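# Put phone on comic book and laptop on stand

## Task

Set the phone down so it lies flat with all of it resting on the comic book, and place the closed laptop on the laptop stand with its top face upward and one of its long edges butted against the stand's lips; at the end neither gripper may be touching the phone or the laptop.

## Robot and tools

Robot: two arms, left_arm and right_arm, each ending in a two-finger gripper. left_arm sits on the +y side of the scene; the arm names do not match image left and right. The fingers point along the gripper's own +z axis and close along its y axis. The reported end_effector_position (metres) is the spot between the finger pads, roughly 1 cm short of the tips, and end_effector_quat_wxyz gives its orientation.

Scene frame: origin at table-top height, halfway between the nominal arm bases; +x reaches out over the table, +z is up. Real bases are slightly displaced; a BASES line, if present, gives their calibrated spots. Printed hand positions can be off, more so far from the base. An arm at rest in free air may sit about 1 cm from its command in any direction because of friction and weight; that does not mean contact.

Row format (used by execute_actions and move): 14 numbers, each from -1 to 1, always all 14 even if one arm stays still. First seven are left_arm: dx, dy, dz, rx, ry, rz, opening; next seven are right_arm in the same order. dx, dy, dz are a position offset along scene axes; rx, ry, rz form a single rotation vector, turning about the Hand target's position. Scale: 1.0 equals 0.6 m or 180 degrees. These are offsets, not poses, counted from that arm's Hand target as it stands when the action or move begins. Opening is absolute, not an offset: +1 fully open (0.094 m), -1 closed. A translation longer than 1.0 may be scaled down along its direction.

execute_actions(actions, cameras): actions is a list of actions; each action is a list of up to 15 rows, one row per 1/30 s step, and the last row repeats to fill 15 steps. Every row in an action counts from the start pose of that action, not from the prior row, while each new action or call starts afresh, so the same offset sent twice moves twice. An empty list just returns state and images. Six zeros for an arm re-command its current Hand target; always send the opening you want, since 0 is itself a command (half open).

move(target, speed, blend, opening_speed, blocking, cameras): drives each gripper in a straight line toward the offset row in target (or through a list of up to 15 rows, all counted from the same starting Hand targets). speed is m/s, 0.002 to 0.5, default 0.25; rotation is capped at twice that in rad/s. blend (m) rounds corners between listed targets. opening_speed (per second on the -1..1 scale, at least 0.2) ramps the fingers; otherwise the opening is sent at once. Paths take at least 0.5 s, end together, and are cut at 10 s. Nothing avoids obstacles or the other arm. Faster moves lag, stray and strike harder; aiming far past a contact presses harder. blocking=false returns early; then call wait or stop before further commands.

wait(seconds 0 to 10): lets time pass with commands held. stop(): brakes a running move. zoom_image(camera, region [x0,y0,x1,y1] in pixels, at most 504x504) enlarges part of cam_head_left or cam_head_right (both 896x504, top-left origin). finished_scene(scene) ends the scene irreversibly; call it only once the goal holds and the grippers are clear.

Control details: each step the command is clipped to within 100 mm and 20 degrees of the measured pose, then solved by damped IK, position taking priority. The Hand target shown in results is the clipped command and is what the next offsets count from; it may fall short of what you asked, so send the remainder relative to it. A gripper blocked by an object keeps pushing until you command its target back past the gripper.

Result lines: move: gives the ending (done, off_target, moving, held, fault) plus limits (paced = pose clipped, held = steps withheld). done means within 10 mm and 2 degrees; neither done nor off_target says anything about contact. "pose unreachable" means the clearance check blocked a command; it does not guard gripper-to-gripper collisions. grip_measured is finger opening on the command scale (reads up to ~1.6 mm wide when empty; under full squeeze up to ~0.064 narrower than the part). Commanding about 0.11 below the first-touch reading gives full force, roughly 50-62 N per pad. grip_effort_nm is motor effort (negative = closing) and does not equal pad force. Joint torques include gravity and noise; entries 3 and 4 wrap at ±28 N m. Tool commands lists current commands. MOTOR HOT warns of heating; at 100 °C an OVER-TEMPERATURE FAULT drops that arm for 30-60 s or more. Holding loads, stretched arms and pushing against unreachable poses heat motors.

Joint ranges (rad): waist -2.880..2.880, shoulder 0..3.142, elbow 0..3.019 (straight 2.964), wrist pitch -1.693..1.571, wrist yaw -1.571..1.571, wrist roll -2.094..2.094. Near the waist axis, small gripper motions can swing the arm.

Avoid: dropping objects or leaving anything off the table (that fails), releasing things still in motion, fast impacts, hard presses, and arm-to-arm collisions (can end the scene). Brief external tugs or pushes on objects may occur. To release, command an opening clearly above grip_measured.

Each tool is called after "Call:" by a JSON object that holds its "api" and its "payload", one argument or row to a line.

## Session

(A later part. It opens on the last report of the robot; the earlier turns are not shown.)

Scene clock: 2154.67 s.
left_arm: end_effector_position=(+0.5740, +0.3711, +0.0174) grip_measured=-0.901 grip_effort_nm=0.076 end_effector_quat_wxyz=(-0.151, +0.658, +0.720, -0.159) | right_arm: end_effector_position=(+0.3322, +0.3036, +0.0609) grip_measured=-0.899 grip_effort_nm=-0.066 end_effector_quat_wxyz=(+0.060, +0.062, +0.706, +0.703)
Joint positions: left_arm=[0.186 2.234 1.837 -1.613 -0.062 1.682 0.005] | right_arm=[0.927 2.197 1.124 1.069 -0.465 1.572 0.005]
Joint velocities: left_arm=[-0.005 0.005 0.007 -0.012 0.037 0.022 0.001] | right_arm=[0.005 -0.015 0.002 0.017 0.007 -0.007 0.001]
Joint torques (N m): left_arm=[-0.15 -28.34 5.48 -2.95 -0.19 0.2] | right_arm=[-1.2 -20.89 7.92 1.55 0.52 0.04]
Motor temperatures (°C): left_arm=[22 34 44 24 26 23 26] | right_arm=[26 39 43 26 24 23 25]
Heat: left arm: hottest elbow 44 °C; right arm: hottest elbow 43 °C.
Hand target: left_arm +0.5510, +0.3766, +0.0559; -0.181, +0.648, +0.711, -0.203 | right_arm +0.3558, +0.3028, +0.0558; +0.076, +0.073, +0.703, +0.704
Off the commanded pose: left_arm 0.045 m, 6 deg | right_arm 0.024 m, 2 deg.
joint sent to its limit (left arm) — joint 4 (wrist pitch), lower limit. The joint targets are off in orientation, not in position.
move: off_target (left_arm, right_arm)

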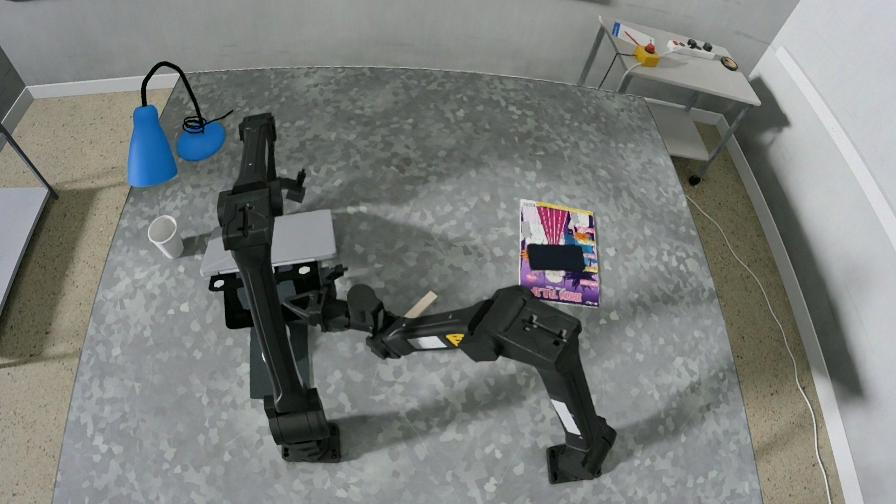

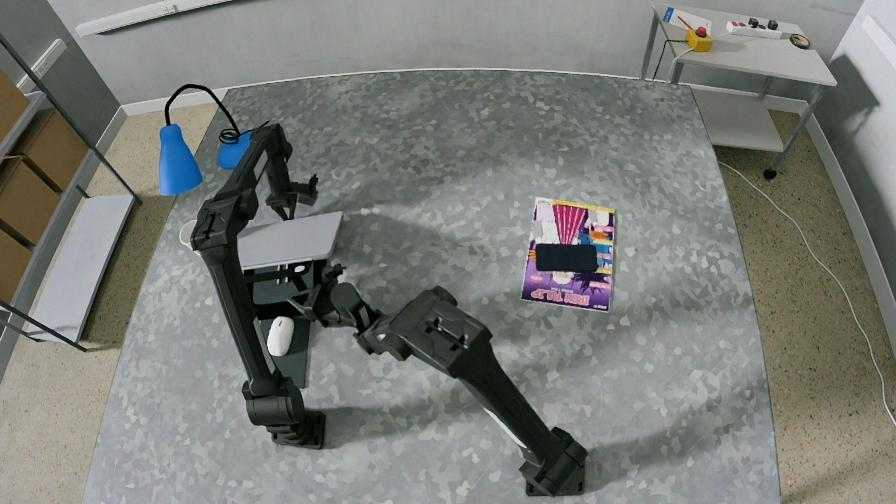

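Call:
{"api": "move", "payload": {
  "target": [-0.01,0,0.08,0,0,0,-0.9,0.02,0,0,0,0,0,-0.9],
  "speed": 0.04,
  "cameras": ["cam_head_left","cam_head_right"]
}}

Call:
{"api": "zoom_image", "payload": {
  "camera": "cam_head_right",
  "region": [190, 160, 370, 340]
}}

Call:
{"api": "zoom_image", "payload": {
  "camera": "cam_head_left",
  "region": [190, 180, 370, 340]
}}

Scene clock: 2159.53 s.
left_arm: end_effector_position=(+0.5516, +0.3705, +0.0879) grip_measured=-0.901 grip_effort_nm=0.076 end_effector_quat_wxyz=(-0.141, +0.663, +0.721, -0.144) | right_arm: end_effector_position=(+0.3313, +0.3033, +0.0609) grip_measured=-0.899 grip_effort_nm=-0.066 end_effector_quat_wxyz=(+0.056, +0.058, +0.706, +0.704)
Joint positions: left_arm=[0.193 2.08 1.776 -1.668 -0.066 1.694 0.005] | right_arm=[0.926 2.197 1.124 1.069 -0.478 1.572 0.005]
Joint velocities: left_arm=[-0.015 -0.005 -0.002 0.007 0.022 -0.037 0] | right_arm=[-0.015 -0.005 0.002 -0.002 -0.022 -0.066 0]
Joint torques (N m): left_arm=[-0.09 -24.35 8.16 -0.98 -0.11 0.12] | right_arm=[-2.2 -20.31 9.29 1.16 0.38 0.04]
Motor temperatures (°C): left_arm=[22 34 44 24 26 23 26] | right_arm=[26 39 43 26 24 23 25]
Heat: left arm: hottest elbow 44 °C; right arm: hottest elbow 43 °C.
Hand target: left_arm +0.5455, +0.3773, +0.1041; -0.180, +0.648, +0.712, -0.203 | right_arm +0.3679, +0.3026, +0.0556; +0.076, +0.073, +0.703, +0.704
Off the commanded pose: left_arm 0.018 m, 8 deg | right_arm 0.037 m, 3 deg.
joint sent to its limit (left arm) — joint 4 (wrist pitch), lower limit. The joint targets are off in orientation, not in position.
move: off_target (left_arm, right_arm)

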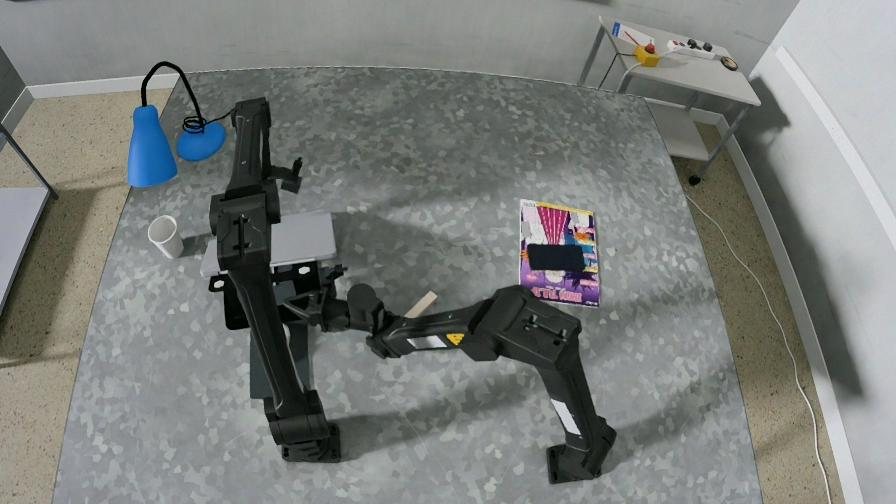

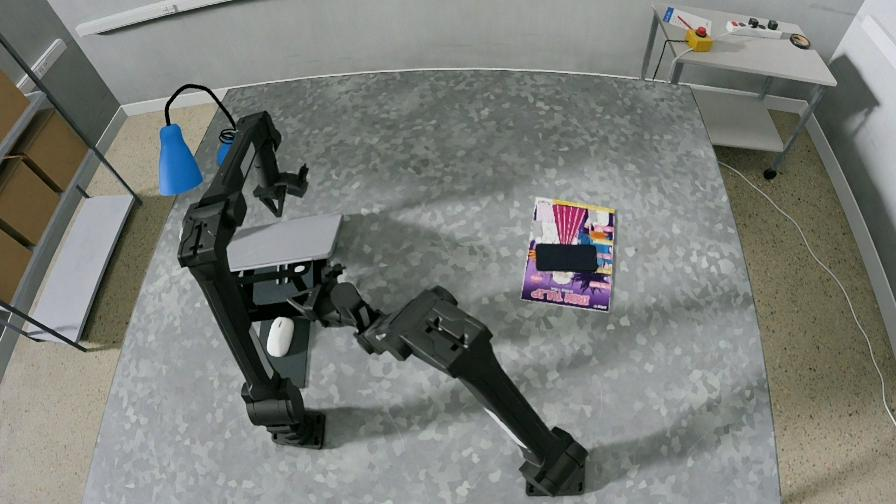

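Scaled by 2.800.

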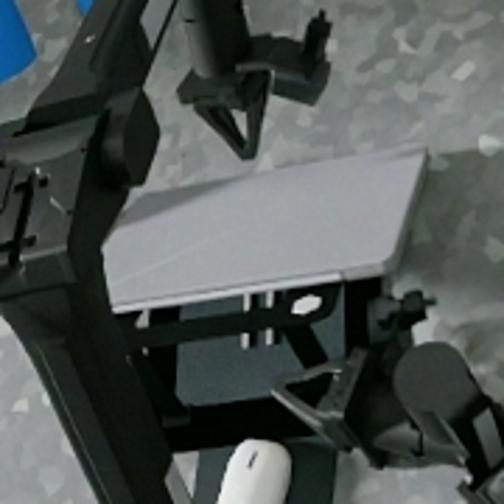

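Scaled by 2.800.

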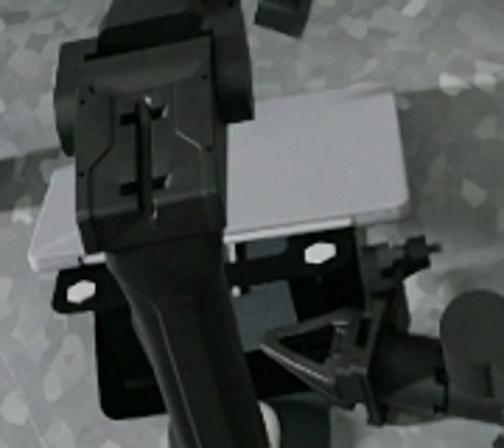

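Call:
{"api": "move", "payload": {
  "target": [
    [0.08,-0.02,0.02,0.01,-0.06,0,-0.9,0,0,0,0,0,0,-0.9],
    [0.14,-0.02,-0.04,0.015,-0.09,0,-0.9,0,0,0,0,0,0,-0.9],
    [0.14,-0.02,-0.12,0.015,-0.09,0,-0.9,0,0,0,0,0,0,-0.9],
    [0.08,-0.02,-0.12,0.015,-0.09,0,-0.9,0,0,0,0,0,0,-0.9]
  ],
  "speed": 0.1,
  "cameras": ["cam_head_right"]
}}

Call:
{"api": "zoom_image", "payload": {
  "camera": "cam_head_right",
  "region": [190, 160, 370, 340]
}}

Scene clock: 2173.57 s.
left_arm: end_effector_position=(+0.5901, +0.3647, +0.0156) grip_measured=-0.901 grip_effort_nm=0.081 end_effector_quat_wxyz=(-0.103, +0.663, +0.734, -0.108) | right_arm: end_effector_position=(+0.3312, +0.3033, +0.0609) grip_measured=-0.899 grip_effort_nm=-0.061 end_effector_quat_wxyz=(+0.056, +0.058, +0.706, +0.704)
Joint positions: left_arm=[0.176 2.175 1.763 -1.456 -0.039 1.668 0.005] | right_arm=[0.926 2.197 1.124 1.069 -0.478 1.572 0.005]
Joint velocities: left_arm=[-0.005 -0.005 0.002 0.022 -0.022 -0.11 0] | right_arm=[-0.005 -0.015 -0.017 0.007 -0.037 -0.022 0]
Joint torques (N m): left_arm=[-1.03 -25.35 7.76 0.1 0.01 0.06] | right_arm=[-2.2 -20.31 9.26 1.17 0.39 0.03]
Motor temperatures (°C): left_arm=[22 33 43 24 26 23 26] | right_arm=[26 39 44 25 24 23 25]
Heat: left arm: hottest elbow 43 °C; right arm: hottest elbow 44 °C.
Hand target: left_arm +0.5929, +0.3640, +0.0323; -0.093, +0.665, +0.735, -0.094 | right_arm +0.3678, +0.3026, +0.0556; +0.076, +0.073, +0.703, +0.704
Off the commanded pose: left_arm 0.017 m, 2 deg | right_arm 0.037 m, 3 deg.
move: off_target (left_arm, right_arm)
Images, in order (width x height): cam_head_right 896x504.

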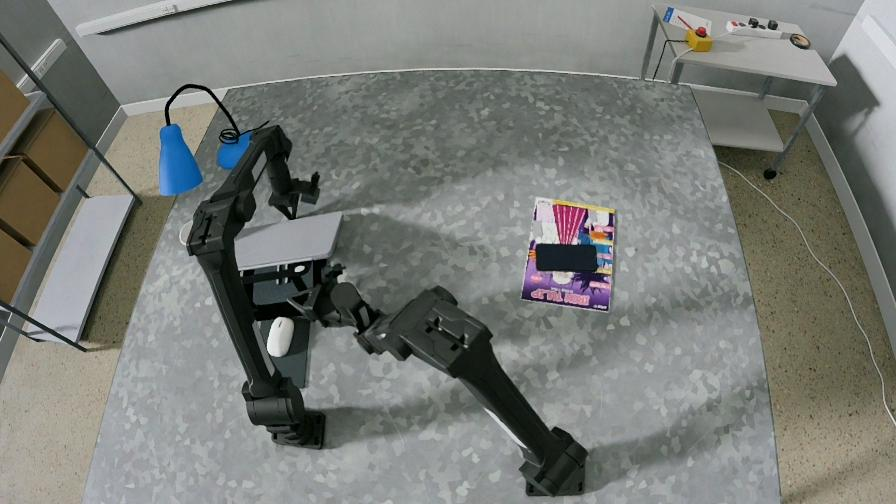

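Scaled by 2.800.

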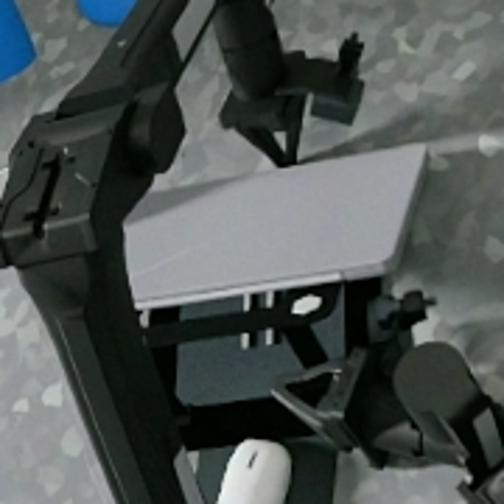

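Call:
{"api": "execute_actions", "payload": {
  "actions": [],
  "cameras": ["cam_head_left","cam_head_right"]
}}

Call:
{"api": "zoom_image", "payload": {
  "camera": "cam_head_left",
  "region": [190, 180, 370, 340]
}}

Scene clock: 2185.90 s.
left_arm: end_effector_position=(+0.5902, +0.3648, +0.0156) grip_measured=-0.901 grip_effort_nm=0.076 end_effector_quat_wxyz=(-0.103, +0.663, +0.734, -0.108) | right_arm: end_effector_position=(+0.3312, +0.3033, +0.0609) grip_measured=-0.899 grip_effort_nm=-0.061 end_effector_quat_wxyz=(+0.056, +0.058, +0.706, +0.704)
Joint positions: left_arm=[0.176 2.175 1.763 -1.456 -0.039 1.668 0.005] | right_arm=[0.926 2.197 1.124 1.069 -0.478 1.572 0.005]
Joint velocities: left_arm=[-0.005 -0.005 -0.012 -0.007 0.066 0.022 0] | right_arm=[0.005 -0.024 -0.007 -0.012 0.007 0.007 0]
Joint torques (N m): left_arm=[-1.26 -25.05 7.83 0.03 0.03 -0.02] | right_arm=[-2.26 -20.37 9.29 1.17 0.39 0.04]
Motor temperatures (°C): left_arm=[22 35 42 24 26 23 26] | right_arm=[26 39 44 25 24 23 25]
Heat: left arm: hottest elbow 42 °C; right arm: hottest elbow 44 °C.
Hand target: left_arm +0.5929, +0.3640, +0.0323; -0.093, +0.665, +0.735, -0.094 | right_arm +0.3678, +0.3026, +0.0556; +0.076, +0.073, +0.703, +0.704
Tool commands: left_gripper/opening=-0.9 right_gripper/opening=-0.9
Off the commanded pose: left_arm 0.017 m, 2 deg | right_arm 0.037 m, 3 deg.

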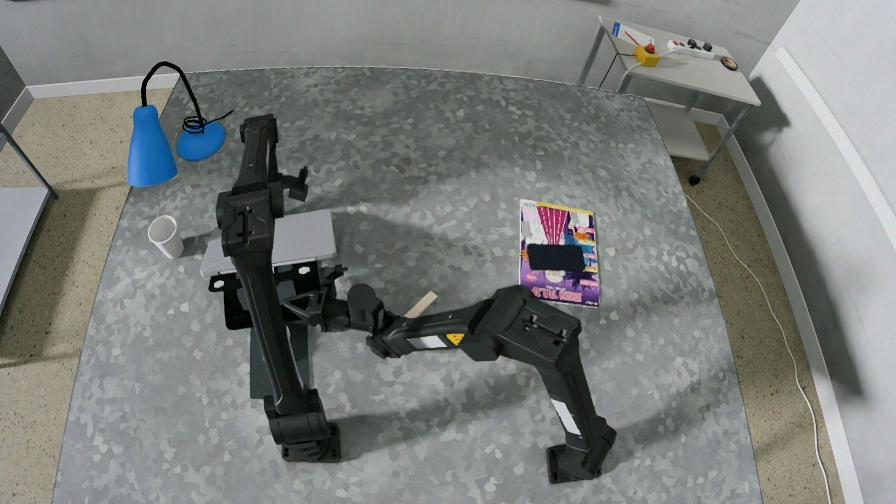

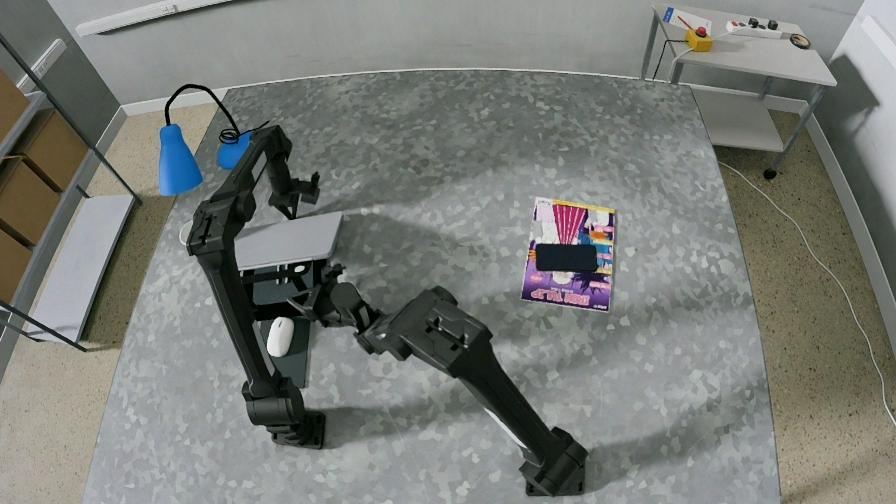

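Scaled by 2.800.

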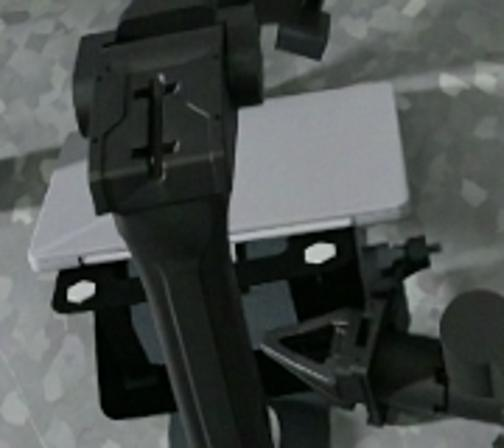

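Call:
{"api": "move", "payload": {
  "target": [-0.06, 0, 0.005, 0, 0, 0, -0.9, 0.01, 0, 0, 0, 0, 0, -0.9],
  "speed": 0.03,
  "cameras": ["cam_head_left","cam_head_right"]
}}

Call:
{"api": "zoom_image", "payload": {
  "camera": "cam_head_left",
  "region": [190, 180, 370, 340]
}}

Call:
{"api": "zoom_image", "payload": {
  "camera": "cam_head_right",
  "region": [190, 160, 370, 340]
}}

Scene clock: 2190.77 s.
left_arm: end_effector_position=(+0.5774, +0.3621, +0.0166) grip_measured=-0.901 grip_effort_nm=0.076 end_effector_quat_wxyz=(-0.084, +0.665, +0.738, -0.082) | right_arm: end_effector_position=(+0.3307, +0.3030, +0.0606) grip_measured=-0.899 grip_effort_nm=-0.066 end_effector_quat_wxyz=(+0.052, +0.055, +0.707, +0.703)
Joint positions: left_arm=[0.176 2.098 1.644 -1.348 -0.039 1.668 0.005] | right_arm=[0.923 2.197 1.125 1.067 -0.49 1.572 0.005]
Joint velocities: left_arm=[0.005 -0.005 -0.002 -0.017 0.022 -0.022 0.001] | right_arm=[-0.005 -0.005 -0.012 -0.007 0.022 0.037 0]
Joint torques (N m): left_arm=[-0.5 -25.11 5.33 -1.88 -0.11 0.17] | right_arm=[-2.61 -20.07 9.85 1.07 0.5 0.03]
Motor temperatures (°C): left_arm=[22 36 41 24 26 23 26] | right_arm=[26 39 45 25 24 23 25]
Heat: left arm: hottest elbow 41 °C; right arm: hottest elbow 45 °C.
Hand target: left_arm +0.5568, +0.3644, +0.0355; -0.093, +0.665, +0.735, -0.094 | right_arm +0.3737, +0.3027, +0.0555; +0.076, +0.073, +0.703, +0.704
Off the commanded pose: left_arm 0.028 m, 2 deg | right_arm 0.043 m, 3 deg.
move: off_target (left_arm, right_arm)

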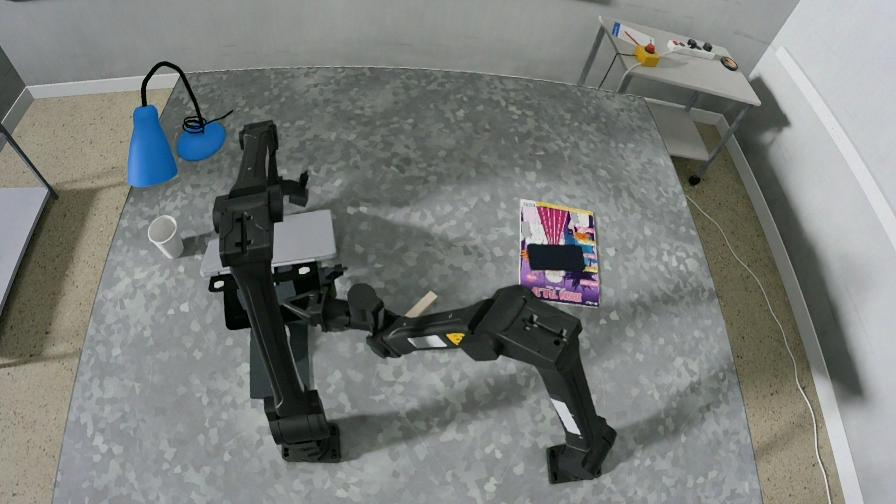

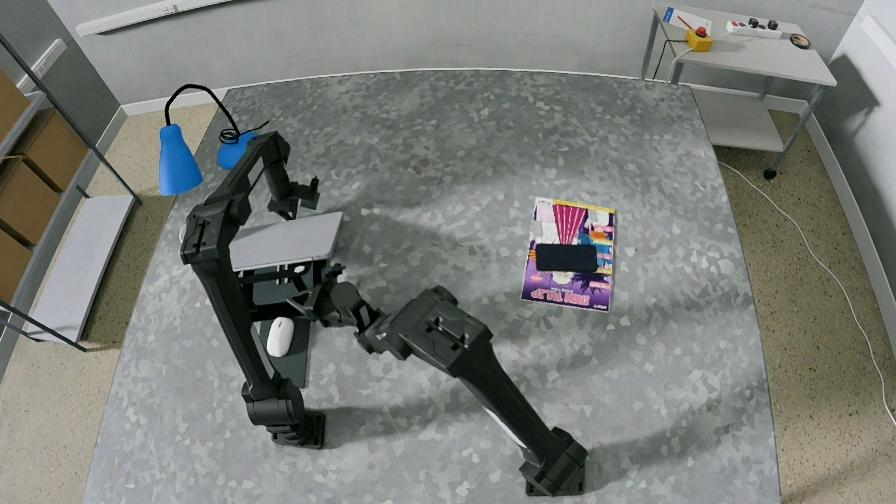

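Scaled by 2.800.

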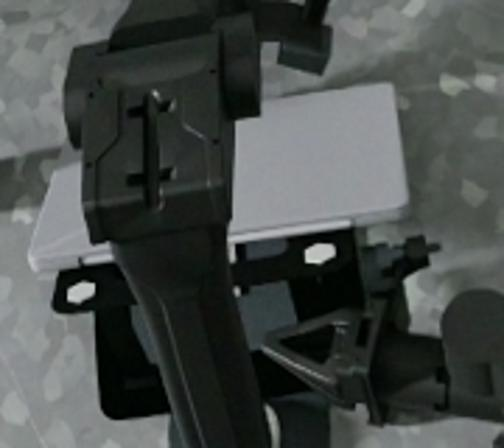

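Scaled by 2.800.

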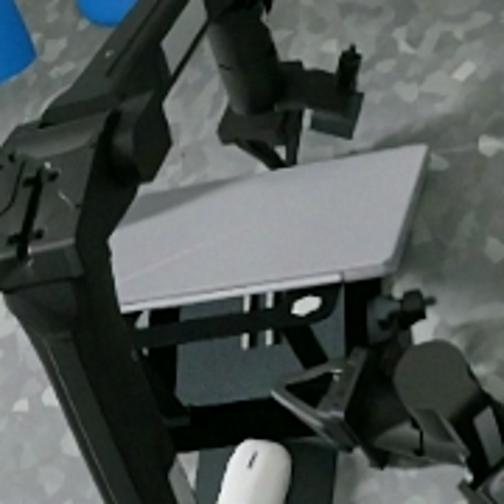

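Call:
{"api": "move", "payload": {
  "target": [-0.05, 0, 0.003, 0, 0, 0, -0.9, 0.01, 0, 0, 0, 0, 0, -0.9],
  "speed": 0.03,
  "cameras": ["cam_head_left","cam_head_right"]
}}

Call:
{"api": "zoom_image", "payload": {
  "camera": "cam_head_left",
  "region": [190, 180, 370, 340]
}}

Call:
{"api": "zoom_image", "payload": {
  "camera": "cam_head_right",
  "region": [190, 160, 370, 340]
}}

Scene clock: 2194.53 s.
left_arm: end_effector_position=(+0.5659, +0.3608, +0.0215) grip_measured=-0.901 grip_effort_nm=0.081 end_effector_quat_wxyz=(-0.070, +0.666, +0.740, -0.062) | right_arm: end_effector_position=(+0.3288, +0.3029, +0.0606) grip_measured=-0.899 grip_effort_nm=-0.066 end_effector_quat_wxyz=(+0.047, +0.050, +0.707, +0.704)
Joint positions: left_arm=[0.178 2.034 1.556 -1.275 -0.039 1.668 0.005] | right_arm=[0.922 2.197 1.125 1.067 -0.507 1.572 0.005]
Joint velocities: left_arm=[0.015 -0.005 -0.002 0.002 0.037 0.051 0] | right_arm=[-0.024 0.015 -0.012 -0.012 -0.066 -0.022 0]
Joint torques (N m): left_arm=[-0.21 -24.23 3.64 -2.73 -0.17 0.26] | right_arm=[-3.14 -19.9 10.41 0.88 0.77 0.04]
Motor temperatures (°C): left_arm=[22 35 41 24 26 23 26] | right_arm=[26 39 45 25 24 23 25]
Heat: left arm: hottest elbow 41 °C; right arm: hottest elbow 45 °C.
Hand target: left_arm +0.5267, +0.3646, +0.0375; -0.093, +0.665, +0.735, -0.094 | right_arm +0.3797, +0.3026, +0.0555; +0.076, +0.073, +0.703, +0.704
Off the commanded pose: left_arm 0.042 m, 5 deg | right_arm 0.051 m, 4 deg.
move: off_target (left_arm, right_arm)

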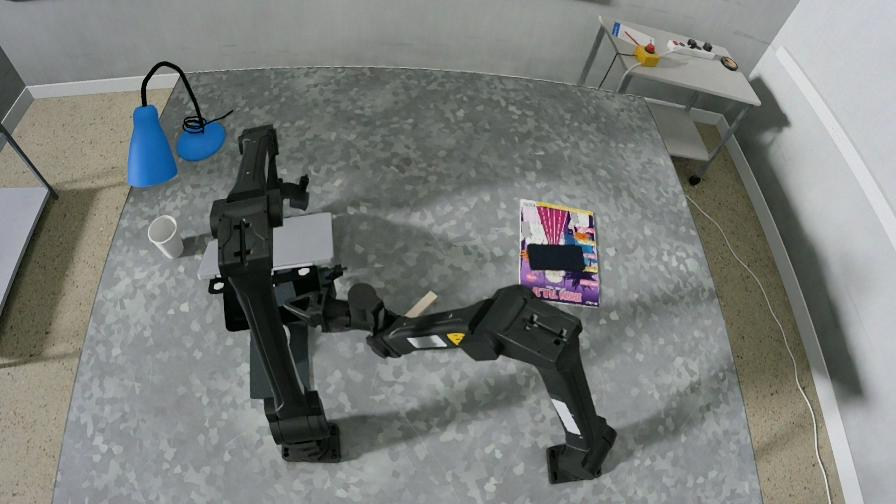

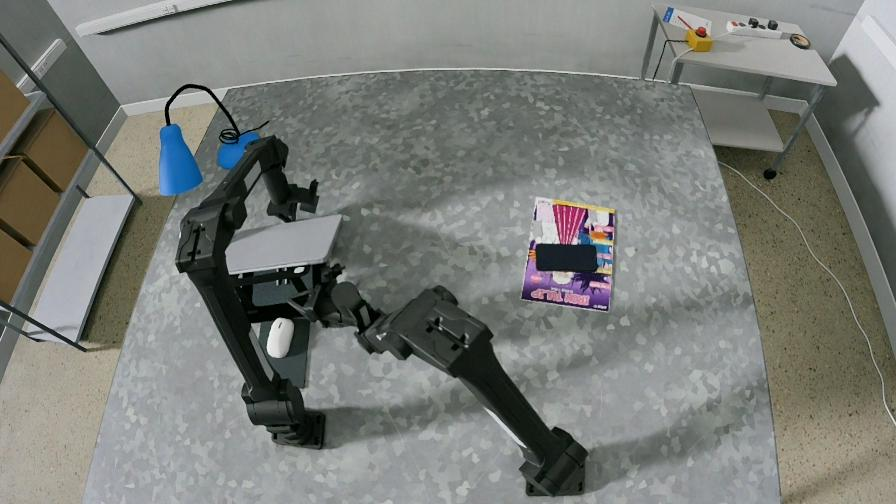

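Scaled by 2.800.

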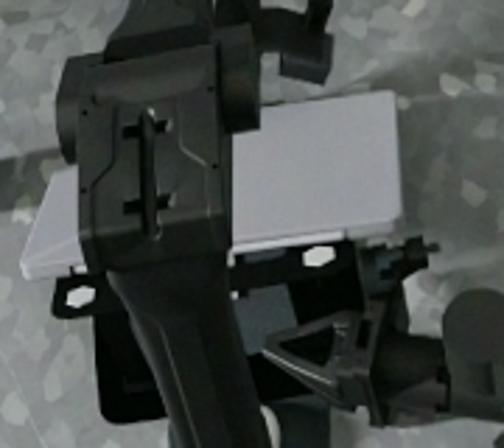

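Scaled by 2.800.

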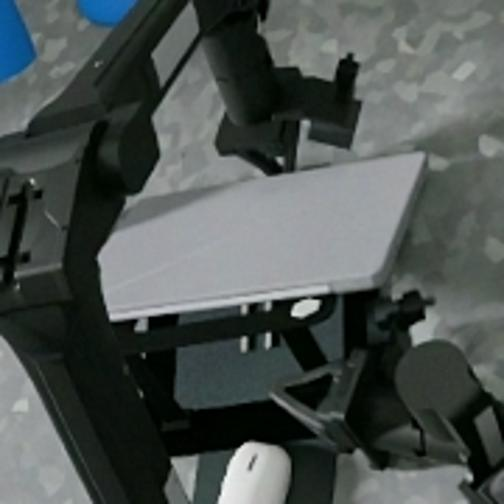

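Call:
{"api": "move", "payload": {
  "target": [-0.03, 0, 0.003, 0, 0, 0, -0.9, 0.005, 0, 0, 0, 0, 0, -0.9],
  "speed": 0.03,
  "cameras": ["cam_head_left","cam_head_right"]
}}

Call:
{"api": "zoom_image", "payload": {
  "camera": "cam_head_left",
  "region": [190, 180, 370, 340]
}}

Call:
{"api": "zoom_image", "payload": {
  "camera": "cam_head_right",
  "region": [190, 160, 370, 340]
}}

Scene clock: 2198.77 s.
left_arm: end_effector_position=(+0.5548, +0.3607, +0.0262) grip_measured=-0.901 grip_effort_nm=0.081 end_effector_quat_wxyz=(-0.063, +0.668, +0.739, -0.055) | right_arm: end_effector_position=(+0.3274, +0.3029, +0.0604) grip_measured=-0.899 grip_effort_nm=-0.061 end_effector_quat_wxyz=(+0.044, +0.046, +0.707, +0.704)
Joint positions: left_arm=[0.183 1.992 1.501 -1.245 -0.037 1.678 0.005] | right_arm=[0.921 2.197 1.125 1.066 -0.517 1.572 0.005]
Joint velocities: left_arm=[-0.015 0.005 0.002 0.002 -0.051 0.037 0] | right_arm=[-0.005 -0.015 0.007 -0.002 -0.051 0.037 0]
Joint torques (N m): left_arm=[0.62 -24.35 3.25 -3.14 -0.3 0.21] | right_arm=[-3.49 -19.72 10.66 0.84 0.96 0.04]
Motor temperatures (°C): left_arm=[22 35 41 24 26 23 26] | right_arm=[26 38 45 25 24 23 25]
Heat: left arm: hottest elbow 41 °C; right arm: hottest elbow 45 °C.
Hand target: left_arm +0.5087, +0.3647, +0.0394; -0.093, +0.665, +0.735, -0.094 | right_arm +0.3827, +0.3025, +0.0554; +0.076, +0.073, +0.703, +0.704
Off the commanded pose: left_arm 0.048 m, 6 deg | right_arm 0.056 m, 5 deg.
move: off_target (left_arm, right_arm)

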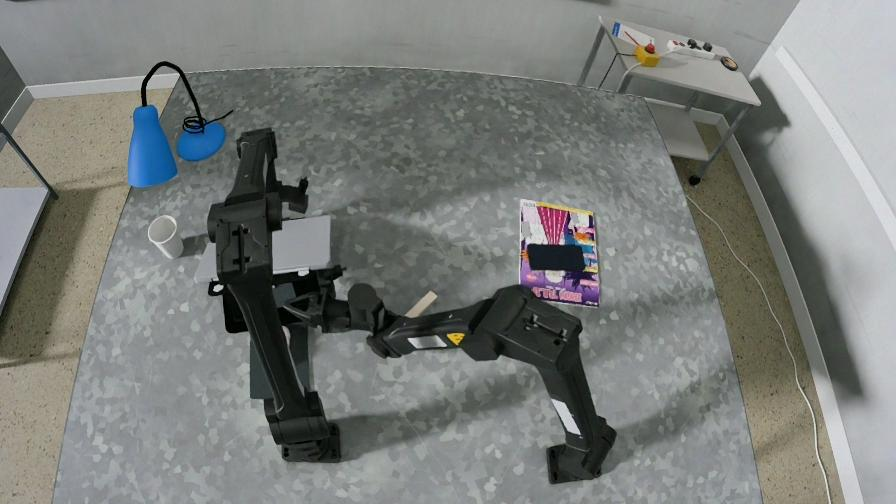

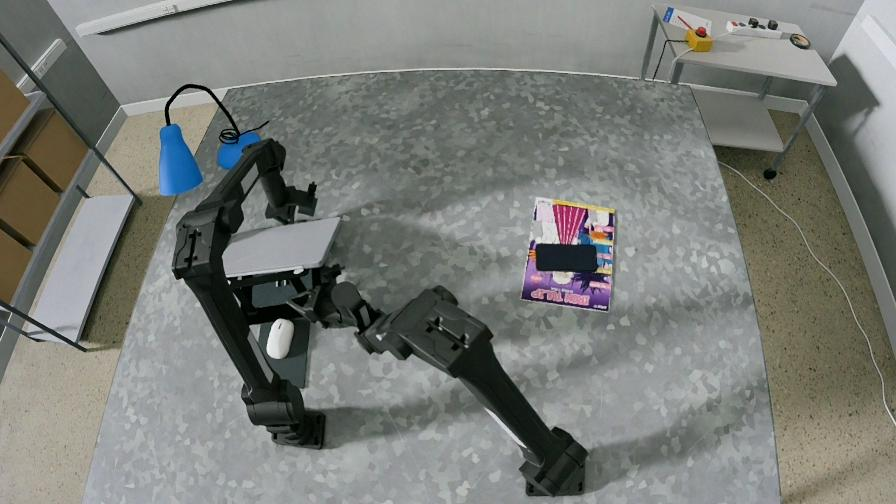

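Scaled by 2.800.

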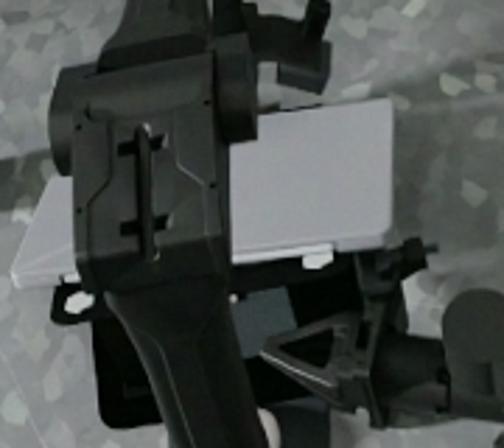

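Scaled by 2.800.

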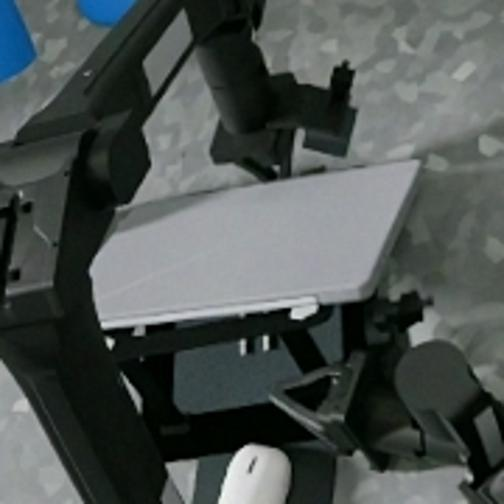

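Call:
{"api": "zoom_image", "payload": {
  "camera": "cam_head_left",
  "region": [270, 200, 350, 290]
}}

Call:
{"api": "zoom_image", "payload": {
  "camera": "cam_head_right",
  "region": [270, 200, 350, 290]
}}

Scaled by 5.600.

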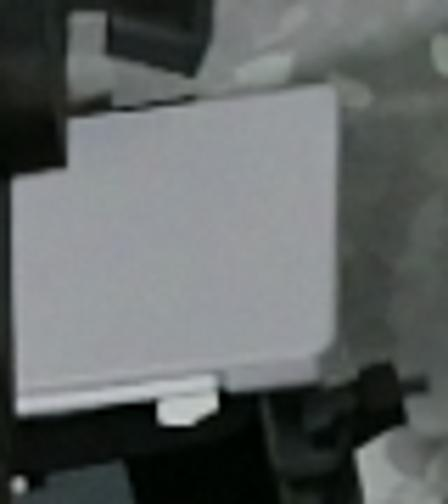

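Scaled by 5.600.

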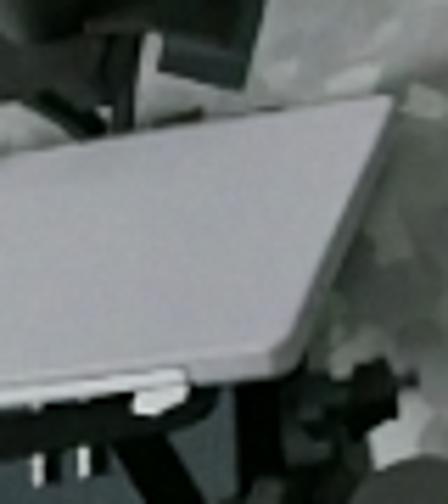

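Call:
{"api": "move", "payload": {
  "target": [0.12, 0, -0.01, 0, 0, 0, -0.9, -0.06, 0, 0, 0, 0, 0, -0.9],
  "speed": 0.06,
  "cameras": ["cam_head_left","cam_head_right"]
}}

Call:
{"api": "zoom_image", "payload": {
  "camera": "cam_head_left",
  "region": [190, 200, 350, 290]
}}

Call:
{"api": "zoom_image", "payload": {
  "camera": "cam_head_right",
  "region": [200, 200, 360, 290]
}}

Scene clock: 2226.73 s.
left_arm: end_effector_position=(+0.5618, +0.3622, +0.0238) grip_measured=-0.901 grip_effort_nm=0.076 end_effector_quat_wxyz=(-0.100, +0.664, +0.733, -0.106) | right_arm: end_effector_position=(+0.3300, +0.3055, +0.0607) grip_measured=-0.899 grip_effort_nm=-0.056 end_effector_quat_wxyz=(+0.059, +0.062, +0.706, +0.703)
Joint positions: left_arm=[0.183 2.091 1.641 -1.411 -0.037 1.678 0.005] | right_arm=[0.932 2.197 1.125 1.067 -0.461 1.572 0.005]
Joint velocities: left_arm=[0.005 0.005 0.012 -0.007 -0.022 0.022 0] | right_arm=[0.005 0.005 0.012 -0.007 -0.081 0.007 -0.001]
Joint torques (N m): left_arm=[-1.55 -20.13 13.76 -0.91 -0.04 0.01] | right_arm=[-0.5 -21.42 6.78 1.94 0.84 0.04]
Motor temperatures (°C): left_arm=[22 33 39 24 26 24 26] | right_arm=[26 37 45 25 26 23 24]
Heat: left arm: hottest elbow 39 °C; right arm: hottest elbow 45 °C.
Hand target: left_arm +0.5809, +0.3640, +0.0329; -0.093, +0.665, +0.735, -0.094 | right_arm +0.3468, +0.3030, +0.0560; +0.076, +0.073, +0.703, +0.704
Off the commanded pose: left_arm 0.021 m, 2 deg | right_arm 0.018 m, 2 deg.
move: off_target (left_arm, right_arm)

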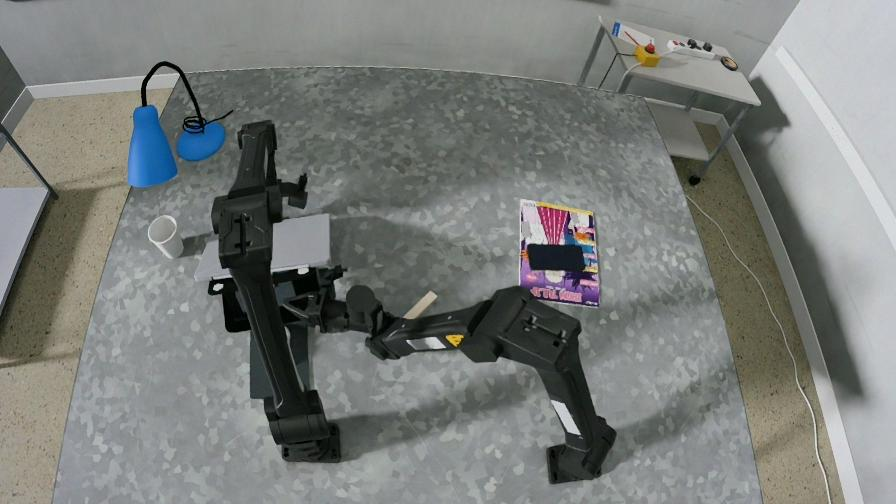

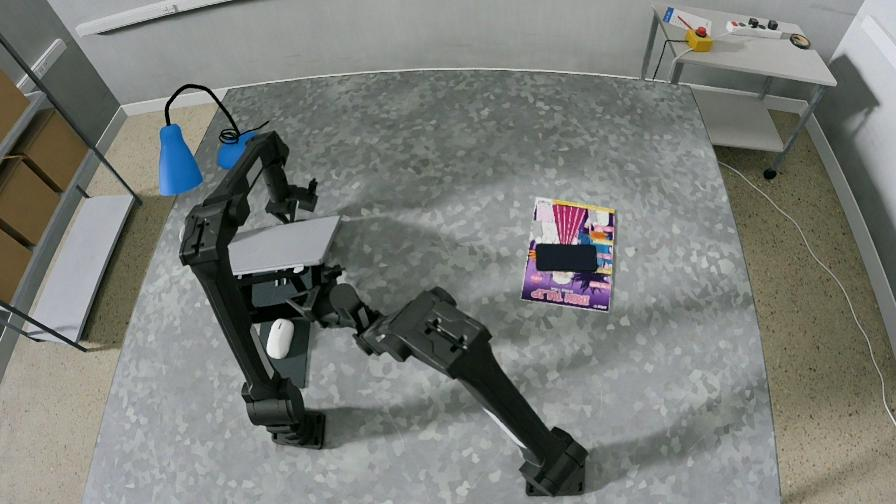

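Scaled by 3.150.

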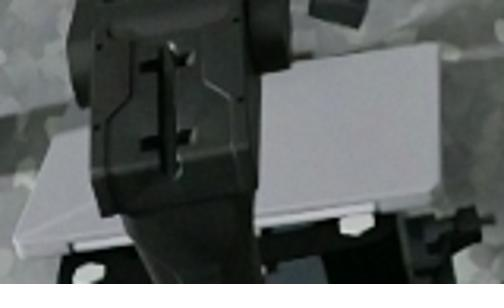

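Scaled by 3.150.

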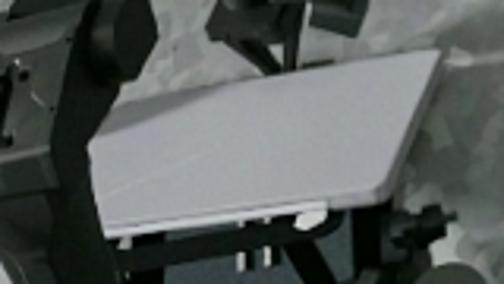

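Call:
{"api": "move", "payload": {
  "target": [0.18, 0, 0.05, 0, 0, 0, -0.9, 0, 0, 0, 0, 0, 0, -0.9],
  "speed": 0.12,
  "cameras": ["cam_head_left","cam_head_right"]
}}

Call:
{"api": "zoom_image", "payload": {
  "camera": "cam_head_left",
  "region": [190, 200, 350, 290]
}}

Call:
{"api": "zoom_image", "payload": {
  "camera": "cam_head_right",
  "region": [200, 200, 360, 290]
}}

Scene clock: 2231.87 s.
left_arm: end_effector_position=(+0.6715, +0.3687, +0.0503) grip_measured=-0.901 grip_effort_nm=0.076 end_effector_quat_wxyz=(-0.093, +0.665, +0.735, -0.093) | right_arm: end_effector_position=(+0.3300, +0.3055, +0.0607) grip_measured=-0.899 grip_effort_nm=-0.056 end_effector_quat_wxyz=(+0.059, +0.062, +0.706, +0.703)
Joint positions: left_arm=[0.158 2.358 2.195 -1.669 -0.034 1.653 0.005] | right_arm=[0.932 2.197 1.125 1.067 -0.461 1.572 0.005]
Joint velocities: left_arm=[0.005 -0.005 -0.007 -0.017 0.007 -0.081 0.001] | right_arm=[-0.005 0.005 -0.007 -0.017 0.037 -0.037 0.001]
Joint torques (N m): left_arm=[-2.37 -24.06 15.32 -0.62 0.09 -0.07] | right_arm=[-0.62 -21.36 6.78 1.94 0.83 0.04]
Motor temperatures (°C): left_arm=[22 33 40 24 26 23 26] | right_arm=[26 37 45 25 26 23 24]
Heat: left arm: hottest elbow 40 °C; right arm: hottest elbow 45 °C.
Hand target: left_arm +0.6897, +0.3636, +0.0623; -0.093, +0.665, +0.735, -0.094 | right_arm +0.3468, +0.3030, +0.0560; +0.076, +0.073, +0.703, +0.704
Off the commanded pose: left_arm 0.022 m, 0 deg | right_arm 0.018 m, 2 deg.
joint sent to its limit (left arm) — joint 4 (wrist pitch), lower limit. The joint targets still meet the commanded pose.
move: off_target (left_arm, right_arm)

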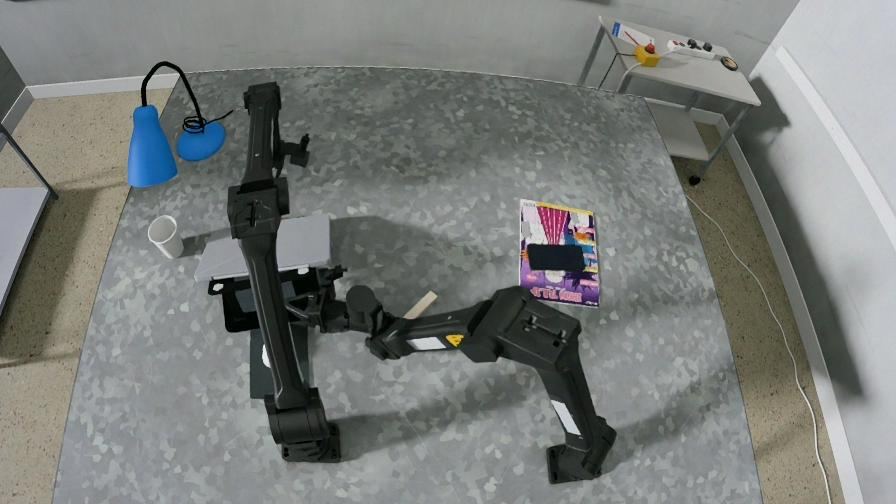

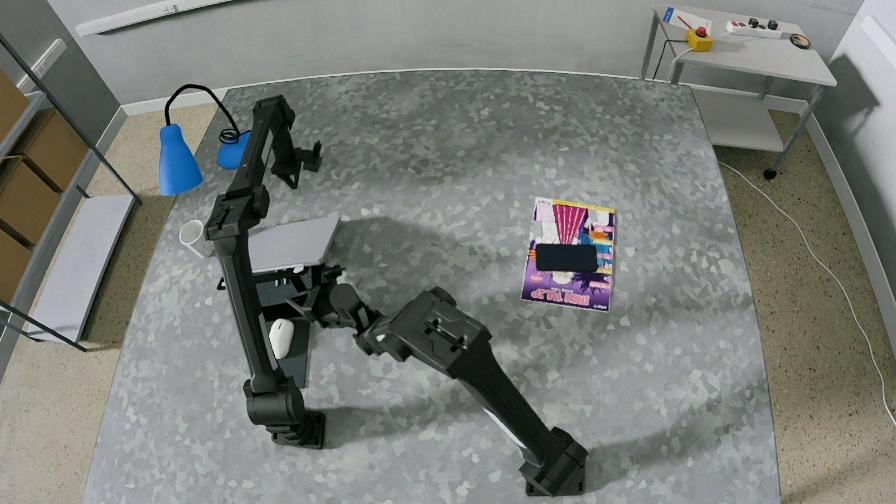

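Scaled by 3.150.

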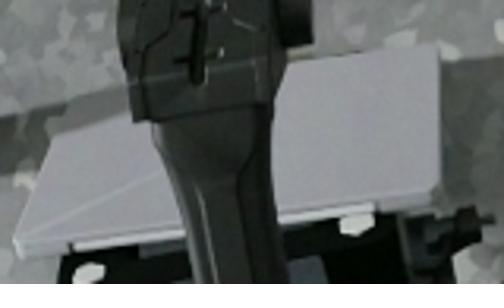

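Scaled by 3.150.

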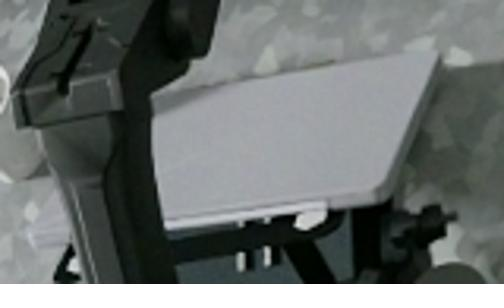

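Call:
{"api": "zoom_image", "payload": {
  "camera": "cam_head_left",
  "region": [270, 200, 320, 230]
}}

Call:
{"api": "zoom_image", "payload": {
  "camera": "cam_head_right",
  "region": [280, 205, 330, 235]
}}

Scaled by 10.080.

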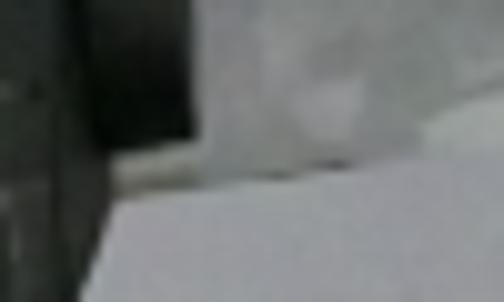

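Scaled by 10.080.

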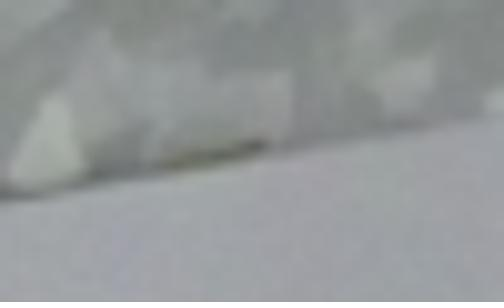

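Call:
{"api": "move", "payload": {
  "target": [
    [0, 0, 0.3, 0, 0, 0, -0.9, 0, 0, 0, 0, 0, 0, -0.9],
    [-0.5, 0, 0.5, 0, 0, 0, -0.9, 0, 0, 0, 0, 0, 0, -0.9]
  ],
  "speed": 0.2,
  "blend": 0.08,
  "cameras": ["cam_head_left","cam_head_right"]
}}

Call:
{"api": "zoom_image", "payload": {
  "camera": "cam_head_left",
  "region": [190, 200, 350, 290]
}}

Call:
{"api": "zoom_image", "payload": {
  "camera": "cam_head_right",
  "region": [200, 200, 360, 290]
}}

Scene clock: 2261.73 s.
left_arm: end_effector_position=(+0.3972, +0.3669, +0.3650) grip_measured=-0.901 grip_effort_nm=0.076 end_effector_quat_wxyz=(+0.010, +0.672, +0.736, +0.080) | right_arm: end_effector_position=(+0.3300, +0.3055, +0.0607) grip_measured=-0.899 grip_effort_nm=-0.051 end_effector_quat_wxyz=(+0.059, +0.062, +0.706, +0.703)
Joint positions: left_arm=[0.273 1.282 1.533 -1.674 -0.063 1.786 0.005] | right_arm=[0.932 2.197 1.125 1.067 -0.461 1.572 0.005]
Joint velocities: left_arm=[0.005 -0.015 -0.002 -0.002 -0.007 -0.037 0.001] | right_arm=[0.005 0.005 -0.012 0.007 -0.007 0.066 0.001]
Joint torques (N m): left_arm=[-0.97 -11.11 9.36 0.23 -0.11 0.13] | right_arm=[-0.56 -21.48 6.8 1.96 0.83 0.04]
Motor temperatures (°C): left_arm=[22 34 42 24 26 23 26] | right_arm=[26 38 43 26 26 23 24]
Heat: left arm: hottest elbow 42 °C; right arm: hottest elbow 43 °C.
Hand target: left_arm +0.3916, +0.3709, +0.3643; -0.077, +0.667, +0.738, -0.071 | right_arm +0.3468, +0.3030, +0.0560; +0.076, +0.073, +0.703, +0.704
Off the commanded pose: left_arm 0.009 m, 23 deg; orientation clipped | right_arm 0.018 m, 2 deg.
joint sent to its limit (left arm) — joint 4 (wrist pitch), lower limit. The joint targets are off in position and orientation.
move: off_target (left_arm, right_arm); limits=paced

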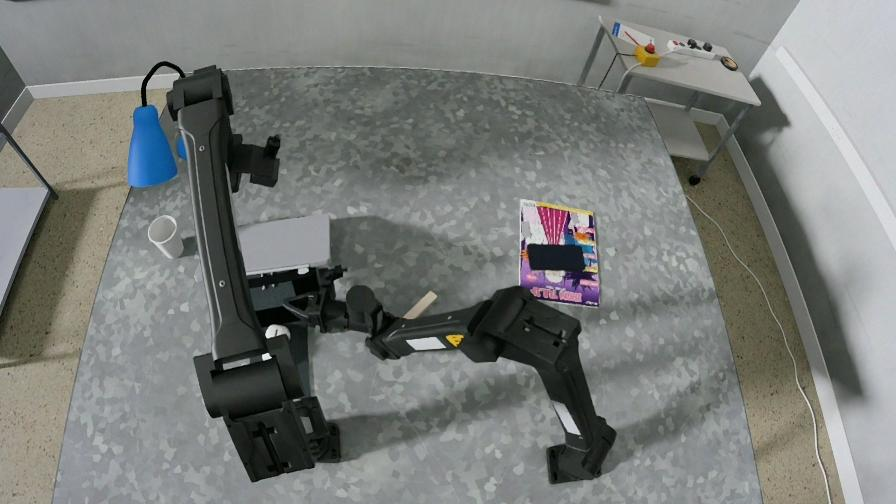

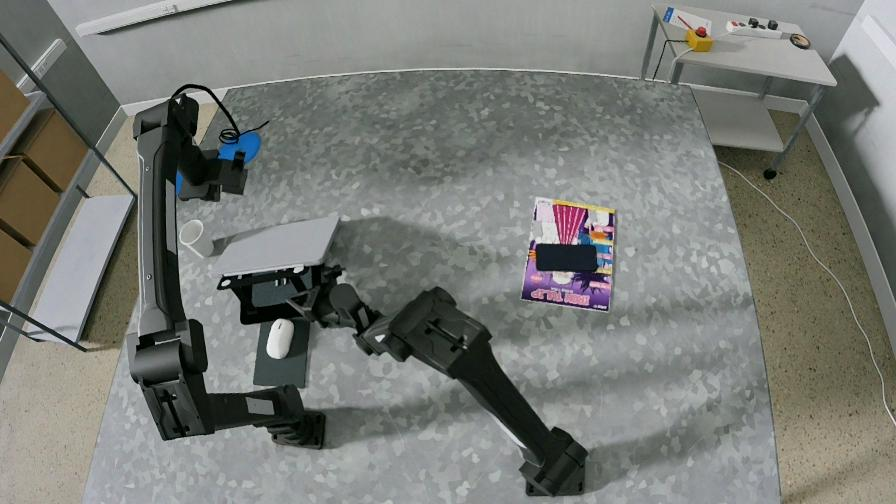

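Scaled by 3.150.

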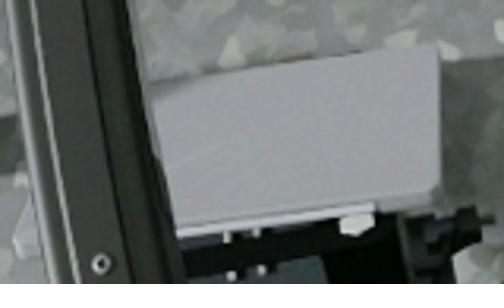

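Scaled by 3.150.

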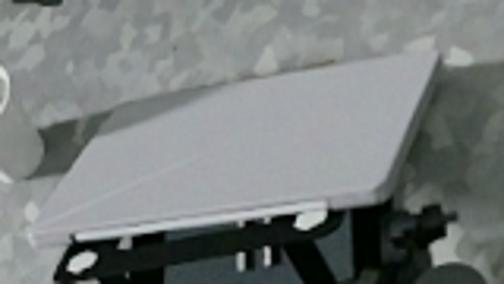

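Call:
{"api": "zoom_image", "payload": {
  "camera": "cam_head_right",
  "region": [230, 205, 310, 245]
}}

Call:
{"api": "zoom_image", "payload": {
  "camera": "cam_head_left",
  "region": [235, 205, 315, 245]
}}

Scaled by 6.300.

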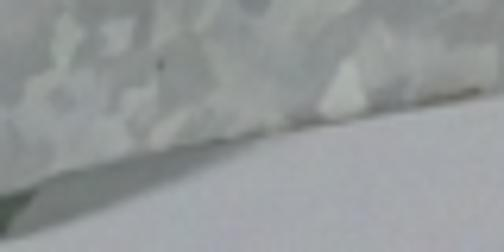

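Scaled by 6.300.

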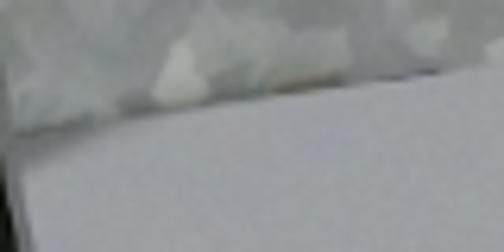

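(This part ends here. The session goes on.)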